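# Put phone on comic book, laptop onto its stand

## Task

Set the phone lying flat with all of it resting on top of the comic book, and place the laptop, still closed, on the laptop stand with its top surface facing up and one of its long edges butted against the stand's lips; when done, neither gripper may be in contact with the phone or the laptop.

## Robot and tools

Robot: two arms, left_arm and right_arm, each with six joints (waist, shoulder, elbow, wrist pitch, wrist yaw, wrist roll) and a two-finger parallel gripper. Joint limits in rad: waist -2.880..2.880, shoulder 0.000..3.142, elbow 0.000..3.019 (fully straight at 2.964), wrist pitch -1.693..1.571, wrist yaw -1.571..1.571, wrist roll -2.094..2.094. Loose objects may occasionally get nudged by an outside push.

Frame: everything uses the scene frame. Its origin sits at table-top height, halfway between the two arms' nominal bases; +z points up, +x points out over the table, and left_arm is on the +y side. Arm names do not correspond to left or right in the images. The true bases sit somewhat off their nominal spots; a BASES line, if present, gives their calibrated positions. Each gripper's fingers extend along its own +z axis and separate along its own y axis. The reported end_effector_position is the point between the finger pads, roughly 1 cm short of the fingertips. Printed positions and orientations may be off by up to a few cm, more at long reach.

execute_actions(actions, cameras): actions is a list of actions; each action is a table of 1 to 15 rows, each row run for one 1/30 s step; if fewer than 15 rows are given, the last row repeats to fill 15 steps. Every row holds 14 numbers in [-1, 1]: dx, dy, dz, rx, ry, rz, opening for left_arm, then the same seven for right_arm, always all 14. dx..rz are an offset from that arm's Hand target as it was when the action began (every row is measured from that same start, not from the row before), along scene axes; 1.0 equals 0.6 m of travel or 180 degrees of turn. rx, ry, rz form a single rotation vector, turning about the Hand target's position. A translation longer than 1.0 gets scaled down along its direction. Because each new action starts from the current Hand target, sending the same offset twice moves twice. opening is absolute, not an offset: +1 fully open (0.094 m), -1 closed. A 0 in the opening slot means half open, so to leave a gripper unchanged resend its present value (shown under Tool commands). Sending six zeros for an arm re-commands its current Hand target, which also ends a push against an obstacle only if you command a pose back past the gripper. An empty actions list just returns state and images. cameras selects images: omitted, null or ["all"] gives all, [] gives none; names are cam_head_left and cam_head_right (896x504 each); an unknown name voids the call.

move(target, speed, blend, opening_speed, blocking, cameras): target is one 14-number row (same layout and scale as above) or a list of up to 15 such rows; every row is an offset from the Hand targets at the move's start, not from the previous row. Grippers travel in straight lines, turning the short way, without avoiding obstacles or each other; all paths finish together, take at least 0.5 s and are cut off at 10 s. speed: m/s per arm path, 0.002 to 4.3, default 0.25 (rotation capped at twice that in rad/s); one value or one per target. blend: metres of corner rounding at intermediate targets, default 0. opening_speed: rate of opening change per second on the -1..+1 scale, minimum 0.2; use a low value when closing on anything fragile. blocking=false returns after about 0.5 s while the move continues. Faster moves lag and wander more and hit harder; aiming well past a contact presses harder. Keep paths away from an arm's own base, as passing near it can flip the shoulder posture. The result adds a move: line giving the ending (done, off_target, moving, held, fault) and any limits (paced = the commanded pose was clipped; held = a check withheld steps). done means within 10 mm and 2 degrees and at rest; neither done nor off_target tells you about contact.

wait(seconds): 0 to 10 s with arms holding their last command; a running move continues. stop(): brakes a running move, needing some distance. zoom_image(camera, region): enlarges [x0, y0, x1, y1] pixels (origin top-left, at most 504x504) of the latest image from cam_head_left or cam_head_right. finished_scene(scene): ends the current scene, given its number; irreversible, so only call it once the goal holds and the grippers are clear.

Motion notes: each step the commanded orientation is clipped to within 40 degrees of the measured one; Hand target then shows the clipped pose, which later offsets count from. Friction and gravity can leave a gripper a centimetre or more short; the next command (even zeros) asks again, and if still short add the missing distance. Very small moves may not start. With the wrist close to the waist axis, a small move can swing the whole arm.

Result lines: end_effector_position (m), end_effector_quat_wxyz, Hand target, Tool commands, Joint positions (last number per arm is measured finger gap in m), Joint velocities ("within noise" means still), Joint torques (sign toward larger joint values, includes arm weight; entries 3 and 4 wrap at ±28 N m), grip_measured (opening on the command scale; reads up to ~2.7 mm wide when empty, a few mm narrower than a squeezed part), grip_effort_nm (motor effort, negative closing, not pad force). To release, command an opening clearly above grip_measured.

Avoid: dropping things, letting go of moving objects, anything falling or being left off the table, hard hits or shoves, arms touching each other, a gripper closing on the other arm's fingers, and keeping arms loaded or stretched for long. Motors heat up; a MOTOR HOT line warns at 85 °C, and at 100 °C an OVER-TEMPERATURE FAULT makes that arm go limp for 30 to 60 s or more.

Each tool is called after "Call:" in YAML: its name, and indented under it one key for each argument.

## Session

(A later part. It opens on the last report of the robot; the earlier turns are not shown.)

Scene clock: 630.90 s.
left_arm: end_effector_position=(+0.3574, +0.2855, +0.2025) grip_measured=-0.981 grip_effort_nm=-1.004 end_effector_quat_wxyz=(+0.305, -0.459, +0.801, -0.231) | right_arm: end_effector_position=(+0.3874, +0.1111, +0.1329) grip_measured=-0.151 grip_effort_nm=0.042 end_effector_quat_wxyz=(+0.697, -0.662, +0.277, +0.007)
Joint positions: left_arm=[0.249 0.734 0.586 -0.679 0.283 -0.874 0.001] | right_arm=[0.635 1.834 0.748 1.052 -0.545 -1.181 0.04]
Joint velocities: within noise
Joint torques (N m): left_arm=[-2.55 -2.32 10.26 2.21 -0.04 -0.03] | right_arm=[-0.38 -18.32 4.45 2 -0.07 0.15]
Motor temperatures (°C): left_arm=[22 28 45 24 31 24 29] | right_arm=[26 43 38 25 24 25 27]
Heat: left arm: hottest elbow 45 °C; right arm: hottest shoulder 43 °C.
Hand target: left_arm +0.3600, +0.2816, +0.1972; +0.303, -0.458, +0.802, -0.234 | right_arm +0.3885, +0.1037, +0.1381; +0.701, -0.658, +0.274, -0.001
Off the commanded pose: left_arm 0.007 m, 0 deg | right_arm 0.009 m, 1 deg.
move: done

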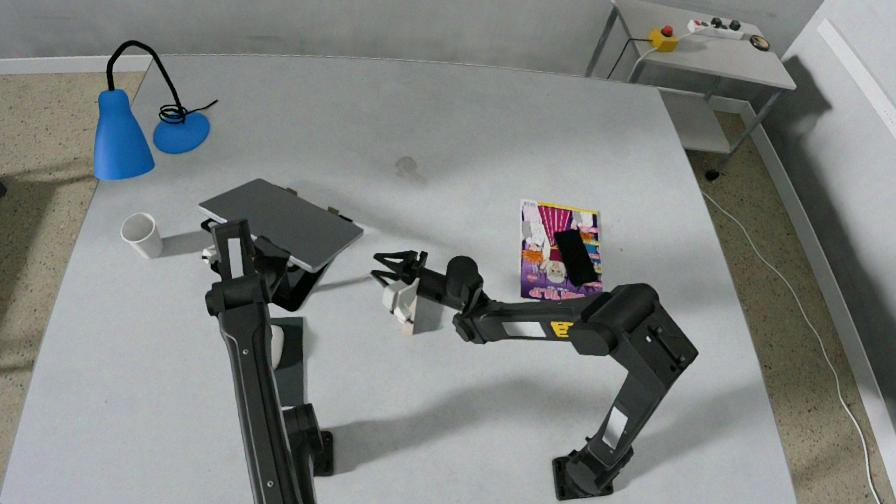

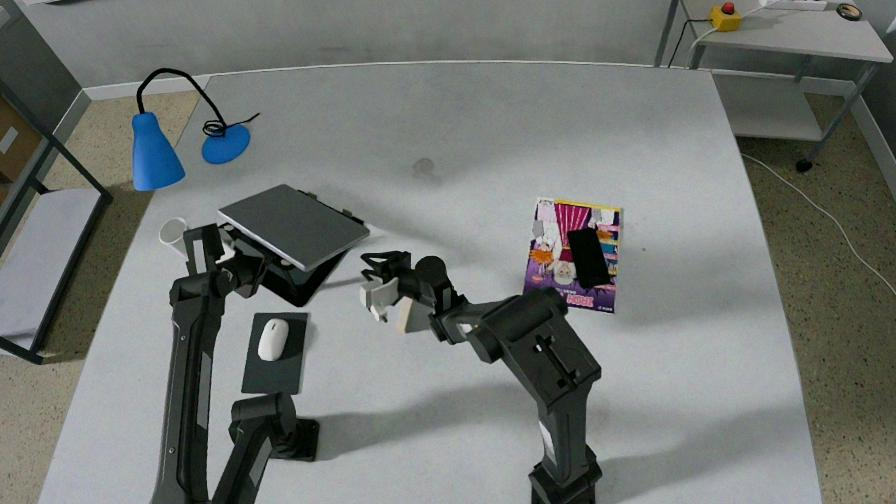

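Call:
move:
  target:
    - [0.018,-0.01,-0.02,0,0,0,-1,0,0,0,0,0,0,-0.15]
    - [0.018,-0.01,-0.055,0,0,0,-1,0,0,0,0,0,0,-0.15]
  speed: 0.06

Call:
zoom_image:
  camera: "cam_head_left"
  region: [220, 200, 360, 300]

Call:
zoom_image:
  camera: "cam_head_right"
  region: [230, 200, 370, 300]

Scene clock: 642.53 s.
left_arm: end_effector_position=(+0.3686, +0.2797, +0.1683) grip_measured=-0.981 grip_effort_nm=-1.004 end_effector_quat_wxyz=(+0.304, -0.460, +0.802, -0.231) | right_arm: end_effector_position=(+0.3874, +0.1111, +0.1329) grip_measured=-0.151 grip_effort_nm=0.042 end_effector_quat_wxyz=(+0.697, -0.662, +0.277, +0.007)
Joint positions: left_arm=[0.211 0.798 0.52 -0.543 0.257 -0.904 0.001] | right_arm=[0.635 1.834 0.748 1.052 -0.545 -1.181 0.04]
Joint velocities: within noise
Joint torques (N m): left_arm=[-3.02 -2.37 10.3 2.07 -0.07 -0.06] | right_arm=[-0.32 -18.32 4.42 2.03 -0.07 0.15]
Motor temperatures (°C): left_arm=[22 28 44 24 31 24 29] | right_arm=[26 43 38 25 24 25 27]
Heat: left arm: hottest elbow 44 °C; right arm: hottest shoulder 43 °C.
Hand target: left_arm +0.3708, +0.2755, +0.1641; +0.303, -0.458, +0.802, -0.234 | right_arm +0.3885, +0.1037, +0.1381; +0.701, -0.658, +0.274, -0.001
Off the commanded pose: left_arm 0.006 m, 0 deg | right_arm 0.009 m, 1 deg.
move: done

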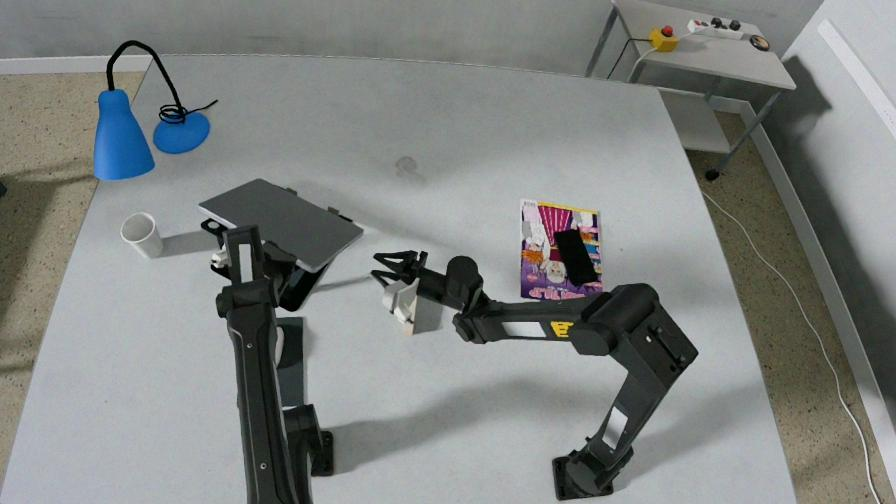

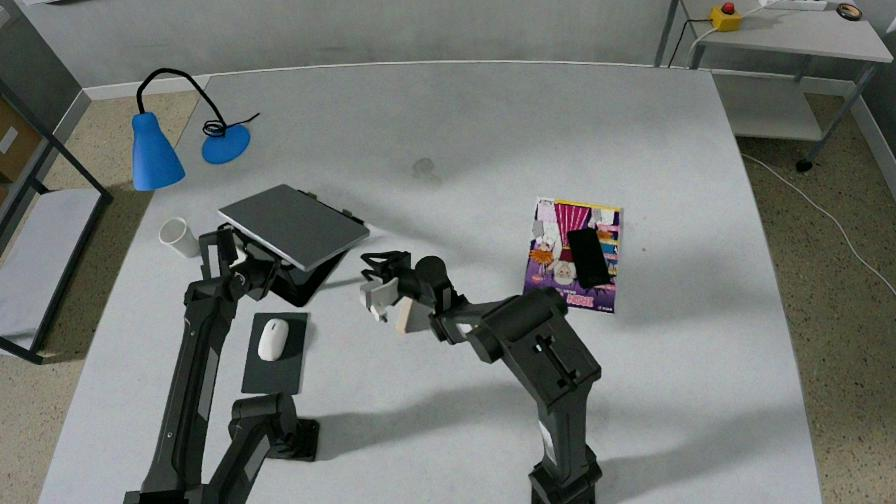

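Scaled by 3.600.

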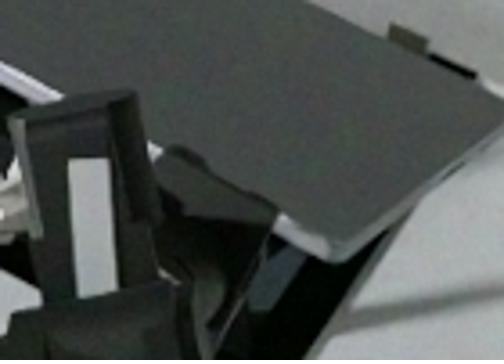

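Scaled by 3.600.

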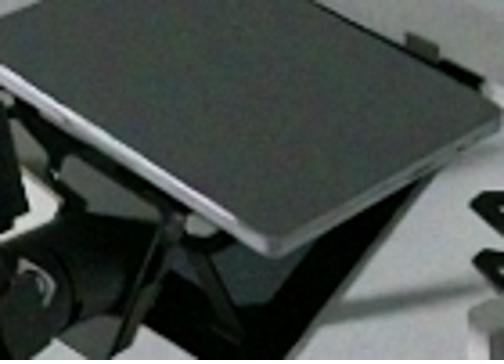

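Call:
move:
  target:
    - [0.04,-0.022,-0.012,0,0,0,-1,0,0,0,0,0,0,-0.15]
  speed: 0.05

Call:
zoom_image:
  camera: "cam_head_left"
  region: [220, 200, 360, 300]

Call:
zoom_image:
  camera: "cam_head_right"
  region: [230, 200, 370, 300]

Call:
zoom_image:
  camera: "cam_head_left"
  region: [260, 165, 380, 250]

Call:
zoom_image:
  camera: "cam_head_right"
  region: [270, 170, 390, 255]

Scene clock: 647.33 s.
left_arm: end_effector_position=(+0.3874, +0.2659, +0.1517) grip_measured=-0.981 grip_effort_nm=-1.004 end_effector_quat_wxyz=(+0.296, -0.462, +0.804, -0.228) | right_arm: end_effector_position=(+0.3874, +0.1111, +0.1329) grip_measured=-0.151 grip_effort_nm=0.051 end_effector_quat_wxyz=(+0.697, -0.662, +0.277, +0.007)
Joint positions: left_arm=[0.136 0.886 0.52 -0.46 0.207 -0.959 0.001] | right_arm=[0.635 1.834 0.748 1.052 -0.545 -1.181 0.04]
Joint velocities: within noise
Joint torques (N m): left_arm=[-2.43 -4.07 11.67 2.1 -0.08 -0.02] | right_arm=[-0.38 -18.26 4.44 2 -0.06 0.15]
Motor temperatures (°C): left_arm=[22 28 44 24 31 24 29] | right_arm=[26 43 37 25 24 25 27]
Heat: left arm: hottest elbow 44 °C; right arm: hottest shoulder 43 °C.
Hand target: left_arm +0.3948, +0.2623, +0.1569; +0.303, -0.458, +0.802, -0.234 | right_arm +0.3885, +0.1037, +0.1381; +0.701, -0.658, +0.274, -0.001
Off the commanded pose: left_arm 0.010 m, 1 deg | right_arm 0.009 m, 1 deg.
move: done

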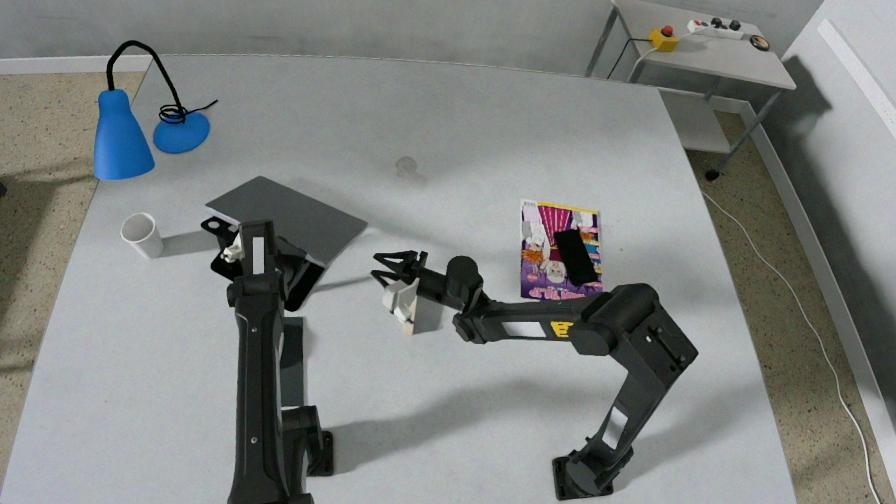

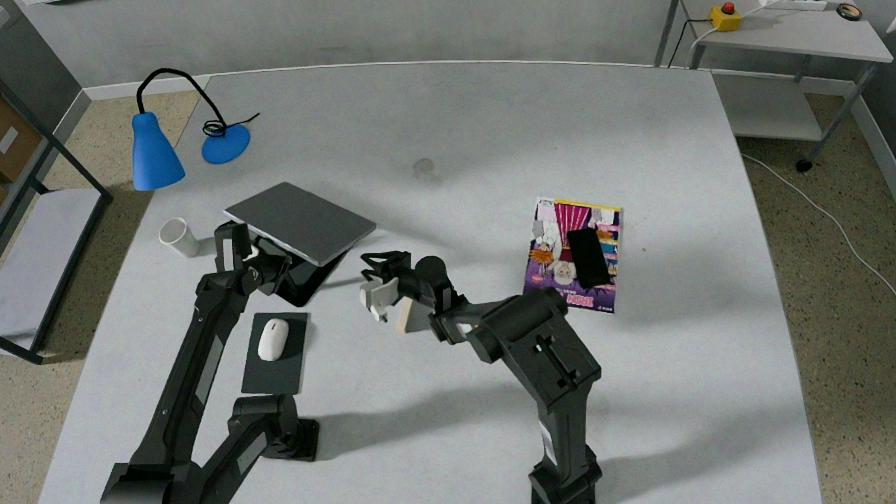

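Scaled by 3.600.

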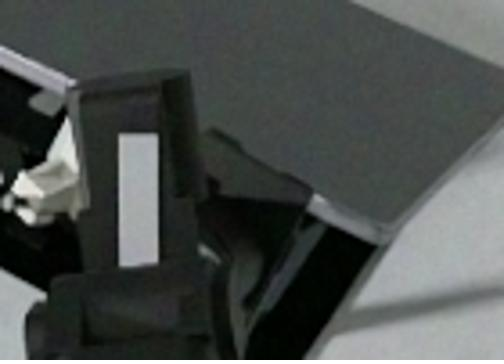

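Scaled by 3.600.

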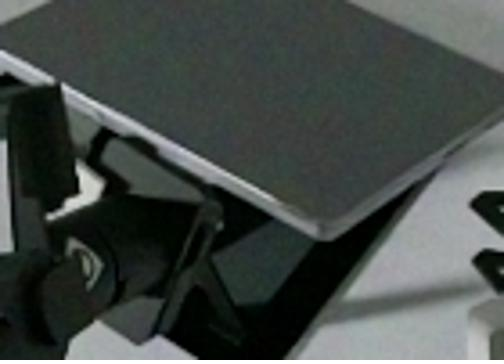

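Scaled by 4.200.

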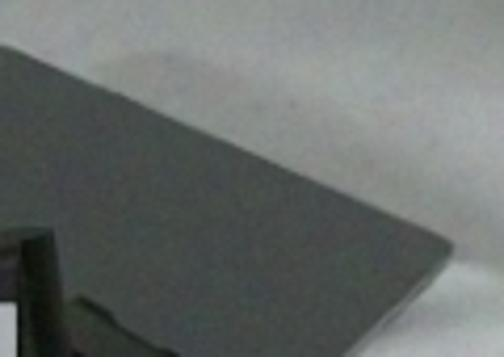

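Scaled by 4.200.

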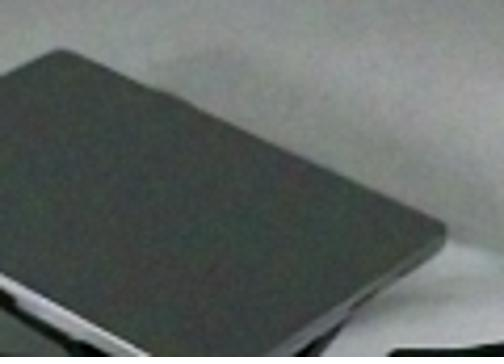

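Call:
move:
  target:
    - [-0.04,0.022,0.02,0,0,0,-1,0,0,0,0,0,0,-0.15]
    - [-0.05,0.028,0.07,0,0,0,-1,0,0,0,0,0,0,-0.15]
    - [0.02,0.158,0.07,0,0,0,-1,0,0,0,0,0,0,-0.15]
    - [0.02,0.158,0.02,0,0,0,-1,0,0,0,0,0,0,-0.15]
  speed: 0.08

Call:
zoom_image:
  camera: "cam_head_left"
  region: [190, 160, 380, 290]

Call:
zoom_image:
  camera: "cam_head_right"
  region: [200, 160, 390, 290]

Call:
zoom_image:
  camera: "cam_head_right"
  region: [280, 170, 380, 240]

Scene clock: 669.37 s.
left_arm: end_effector_position=(+0.3974, +0.3482, +0.1587) grip_measured=-0.981 grip_effort_nm=-0.999 end_effector_quat_wxyz=(+0.286, -0.463, +0.805, -0.235) | right_arm: end_effector_position=(+0.3874, +0.1111, +0.1329) grip_measured=-0.151 grip_effort_nm=0.042 end_effector_quat_wxyz=(+0.697, -0.662, +0.277, +0.007)
Joint positions: left_arm=[0.436 1.021 0.627 -0.523 0.417 -0.723 0.001] | right_arm=[0.635 1.834 0.748 1.052 -0.545 -1.181 0.04]
Joint velocities: within noise
Joint torques (N m): left_arm=[-0.91 -6.42 12.6 2.03 0.28 0.15] | right_arm=[-0.32 -18.26 4.44 2 -0.07 0.14]
Motor temperatures (°C): left_arm=[22 28 44 24 30 24 29] | right_arm=[26 43 37 25 24 25 27]
Heat: left arm: hottest elbow 44 °C; right arm: hottest shoulder 43 °C.
Hand target: left_arm +0.4067, +0.3572, +0.1689; +0.303, -0.458, +0.802, -0.234 | right_arm +0.3885, +0.1037, +0.1381; +0.701, -0.658, +0.274, -0.001
Off the commanded pose: left_arm 0.016 m, 2 deg | right_arm 0.009 m, 1 deg.
move: off_target (left_arm)

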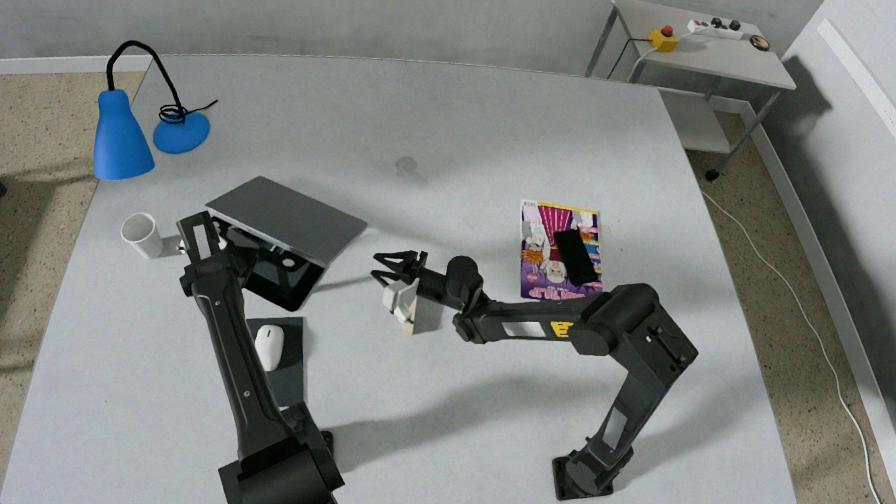

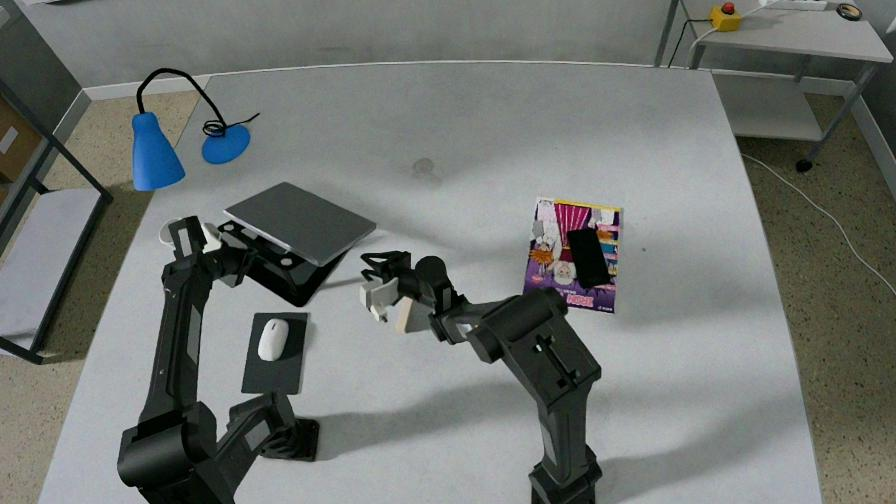

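Scaled by 2.653.

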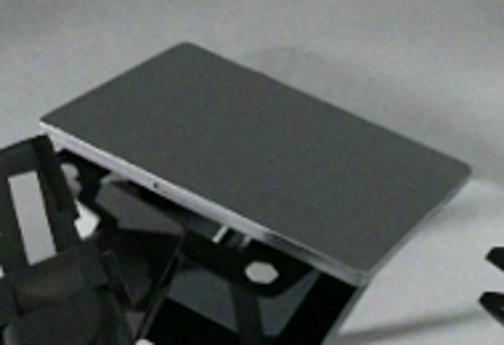

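Scaled by 2.653.

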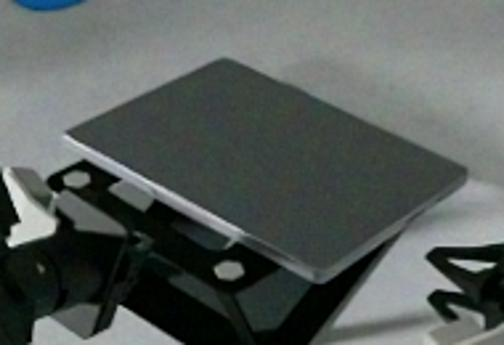

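Scaled by 5.040.

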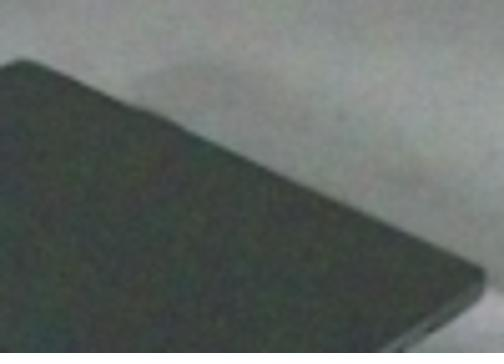

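Call:
move:
  target:
    - [0.06,-0.033,-0.014,0,0,0,-1,0,0,0,0,0,0,-0.15]
  speed: 0.05

Call:
zoom_image:
  camera: "cam_head_left"
  region: [190, 160, 380, 290]

Call:
zoom_image:
  camera: "cam_head_right"
  region: [200, 160, 390, 290]

Call:
zoom_image:
  camera: "cam_head_right"
  region: [280, 170, 380, 240]

Scene clock: 675.43 s.
left_arm: end_effector_position=(+0.4215, +0.3338, +0.1411) grip_measured=-0.981 grip_effort_nm=-0.999 end_effector_quat_wxyz=(+0.283, -0.466, +0.806, -0.230) | right_arm: end_effector_position=(+0.3874, +0.1111, +0.1329) grip_measured=-0.151 grip_effort_nm=0.042 end_effector_quat_wxyz=(+0.697, -0.662, +0.277, +0.007)
Joint positions: left_arm=[0.351 1.099 0.627 -0.426 0.356 -0.794 0.001] | right_arm=[0.635 1.834 0.748 1.052 -0.545 -1.181 0.04]
Joint velocities: within noise
Joint torques (N m): left_arm=[-2.67 -7.3 14.93 1.77 -0.09 -0.01] | right_arm=[-0.38 -18.26 4.42 2.02 -0.08 0.15]
Motor temperatures (°C): left_arm=[22 28 44 24 30 24 29] | right_arm=[26 43 36 25 24 25 27]
Heat: left arm: hottest elbow 44 °C; right arm: hottest shoulder 43 °C.
Hand target: left_arm +0.4427, +0.3374, +0.1605; +0.303, -0.458, +0.802, -0.234 | right_arm +0.3885, +0.1037, +0.1381; +0.701, -0.658, +0.274, -0.001
Off the commanded pose: left_arm 0.029 m, 2 deg | right_arm 0.009 m, 1 deg.
move: off_target (left_arm)

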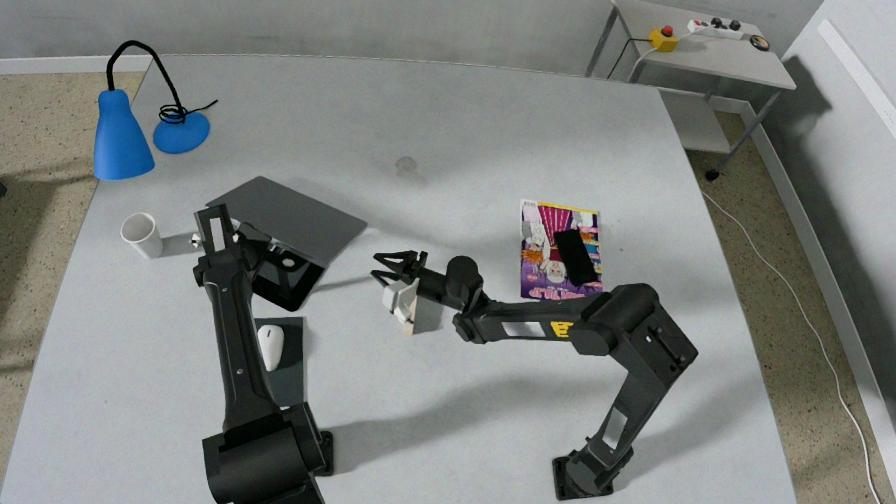

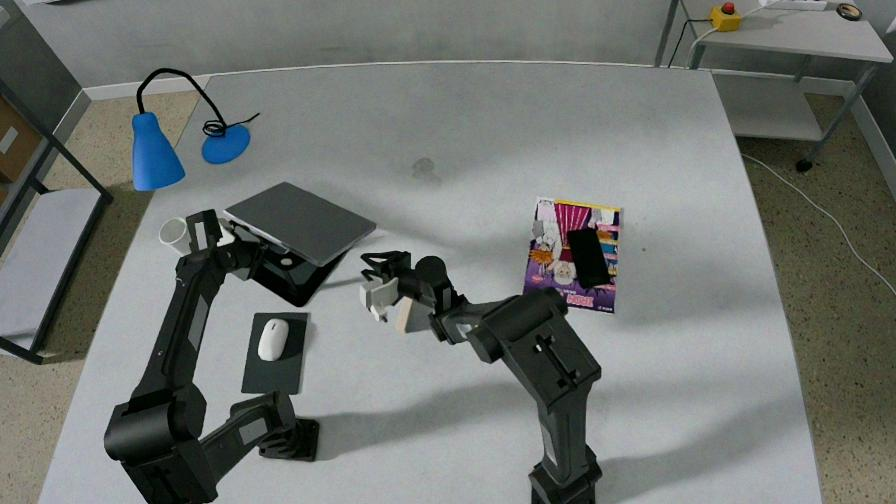

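Scaled by 2.653.

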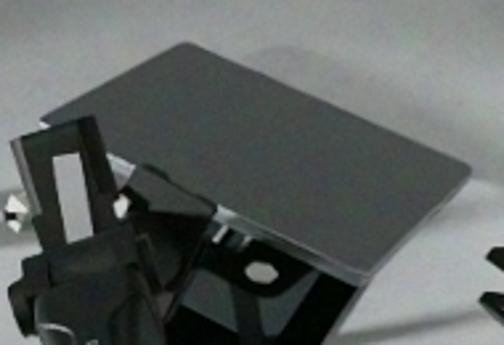

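Scaled by 2.653.

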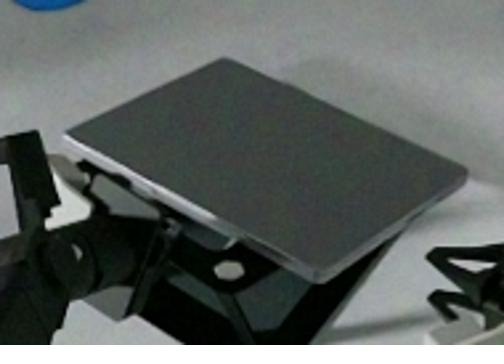

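Scaled by 5.040.

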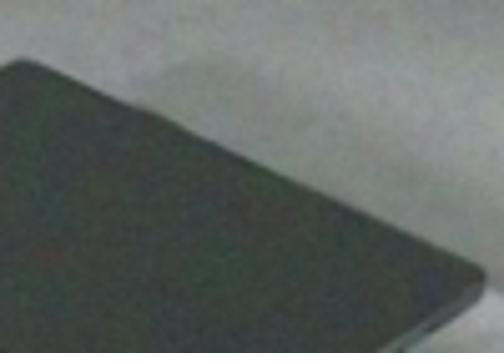

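Call:
move:
  target:
    - [0.028,-0.015,0.008,0,0,0,-1,0,0,0,0,0,0,-0.15]
  speed: 0.05

Call:
zoom_image:
  camera: "cam_head_left"
  region: [190, 160, 380, 290]

Call:
zoom_image:
  camera: "cam_head_right"
  region: [200, 160, 390, 290]

Call:
zoom_image:
  camera: "cam_head_right"
  region: [280, 170, 380, 240]

Scene clock: 679.37 s.
left_arm: end_effector_position=(+0.4291, +0.3240, +0.1338) grip_measured=-0.981 grip_effort_nm=-0.999 end_effector_quat_wxyz=(+0.271, -0.471, +0.809, -0.225) | right_arm: end_effector_position=(+0.3874, +0.1111, +0.1329) grip_measured=-0.151 grip_effort_nm=0.042 end_effector_quat_wxyz=(+0.697, -0.662, +0.277, +0.007)
Joint positions: left_arm=[0.309 1.13 0.638 -0.423 0.324 -0.828 0.001] | right_arm=[0.635 1.834 0.748 1.052 -0.545 -1.181 0.04]
Joint velocities: within noise
Joint torques (N m): left_arm=[-2.67 -6.89 16.38 2.06 -0.01 -0.02] | right_arm=[-0.32 -18.32 4.42 2.02 -0.07 0.15]
Motor temperatures (°C): left_arm=[22 28 44 24 30 24 29] | right_arm=[26 43 36 25 24 25 27]
Heat: left arm: hottest elbow 44 °C; right arm: hottest shoulder 43 °C.
Hand target: left_arm +0.4595, +0.3285, +0.1654; +0.303, -0.458, +0.802, -0.234 | right_arm +0.3885, +0.1037, +0.1381; +0.701, -0.658, +0.274, -0.001
Off the commanded pose: left_arm 0.044 m, 4 deg | right_arm 0.009 m, 1 deg.
move: off_target (left_arm)

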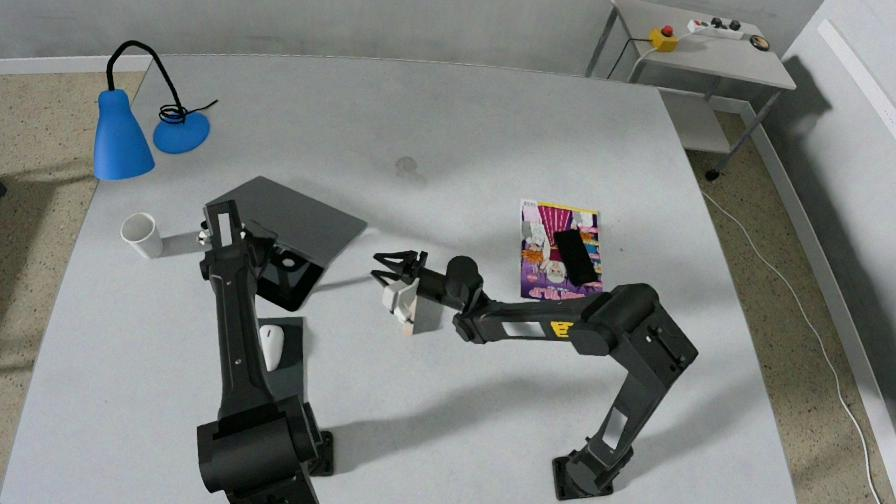

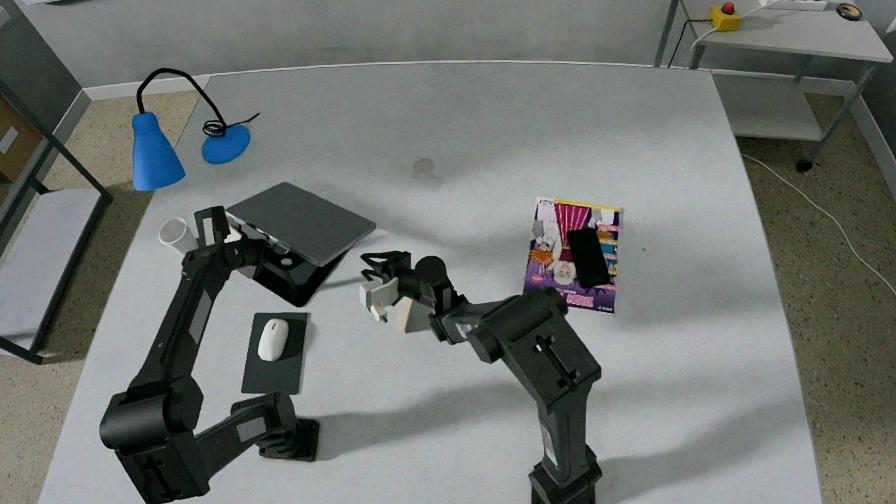

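Scaled by 2.653.

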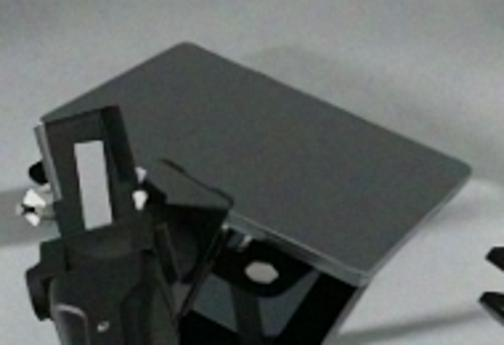

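Scaled by 2.653.

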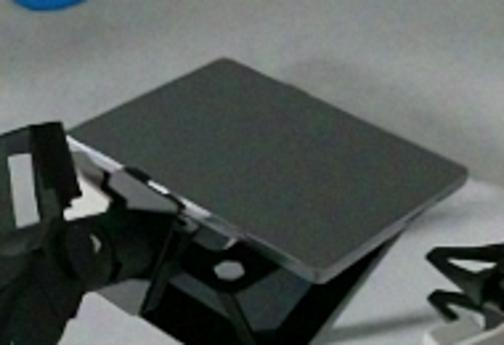

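Scaled by 5.040.

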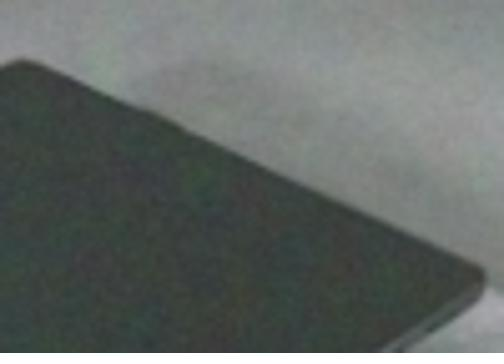

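Call:
move:
  target:
    - [-0.075,0.022,0,0,0,0,-1,0,0,0,0,0,0,-0.15]
    - [-0.14,0.032,0.09,0,0,0,-1,0,0,0,0,0,0,-0.15]
    - [-0.28,0.03,0.12,0,0,0,-1,-0.06,-0.12,0.03,0,0,0,-0.15]
  speed: 0.1

Call:
zoom_image:
  camera: "cam_head_left"
  region: [190, 160, 380, 290]

Call:
zoom_image:
  camera: "cam_head_right"
  region: [200, 160, 390, 290]

Call:
zoom_image:
  camera: "cam_head_left"
  region: [250, 165, 380, 240]

Scene clock: 686.37 s.
left_arm: end_effector_position=(+0.2901, +0.3406, +0.2213) grip_measured=-0.981 grip_effort_nm=-0.999 end_effector_quat_wxyz=(+0.287, -0.462, +0.804, -0.238) | right_arm: end_effector_position=(+0.3527, +0.0390, +0.1516) grip_measured=-0.151 grip_effort_nm=0.042 end_effector_quat_wxyz=(+0.697, -0.662, +0.277, +0.008)
Joint positions: left_arm=[0.667 0.658 0.638 -0.994 0.556 -0.51 0.001] | right_arm=[0.534 1.663 0.555 1.071 -0.646 -1.184 0.04]
Joint velocities: within noise
Joint torques (N m): left_arm=[-0.5 -3.08 14.05 0.62 0.34 0.16] | right_arm=[-0.44 -14.97 4.18 2.04 -0.08 0.14]
Motor temperatures (°C): left_arm=[22 28 44 24 30 24 30] | right_arm=[26 42 36 25 24 25 27]
Heat: left arm: hottest elbow 44 °C; right arm: hottest shoulder 42 °C.
Hand target: left_arm +0.2915, +0.3465, +0.2374; +0.303, -0.458, +0.802, -0.234 | right_arm +0.3524, +0.0317, +0.1561; +0.701, -0.659, +0.274, -0.001
Off the commanded pose: left_arm 0.017 m, 2 deg | right_arm 0.009 m, 1 deg.
move: off_target (left_arm)

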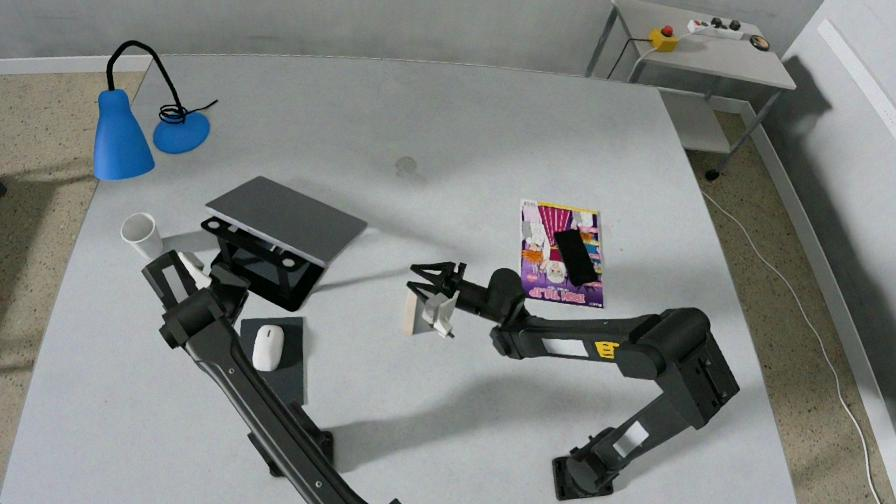

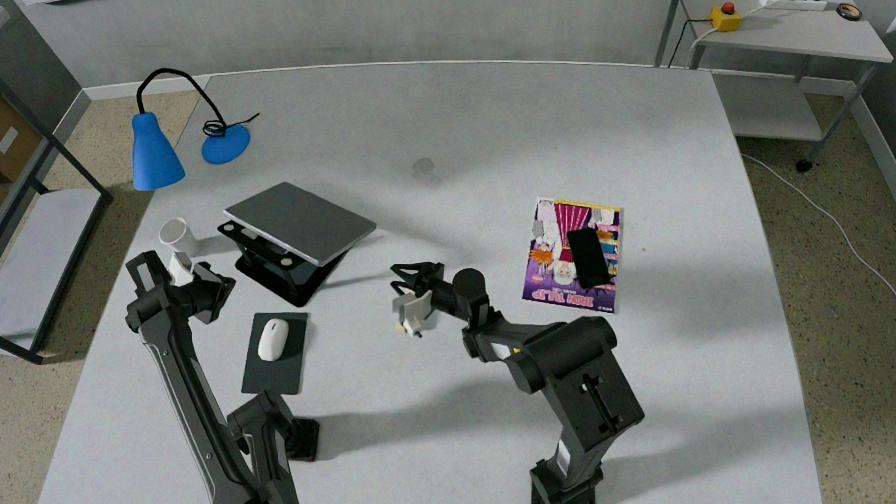

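Scaled by 2.653.

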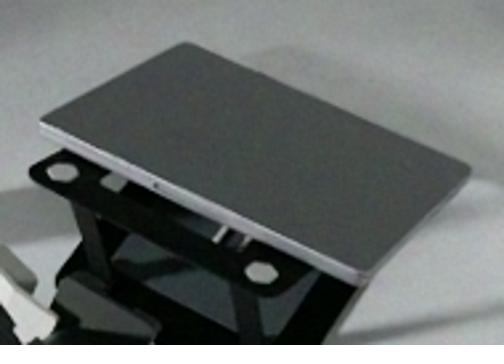

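Scaled by 2.653.

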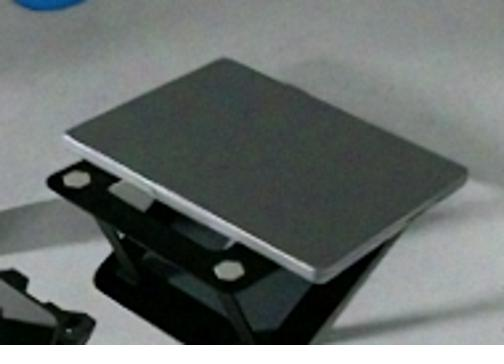

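Scaled by 3.877.

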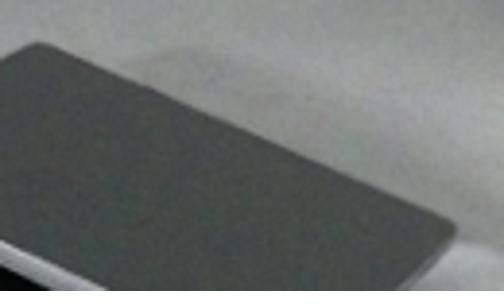

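Call:
finished_scene:
  scene: 2

The scene is finished: the task was done.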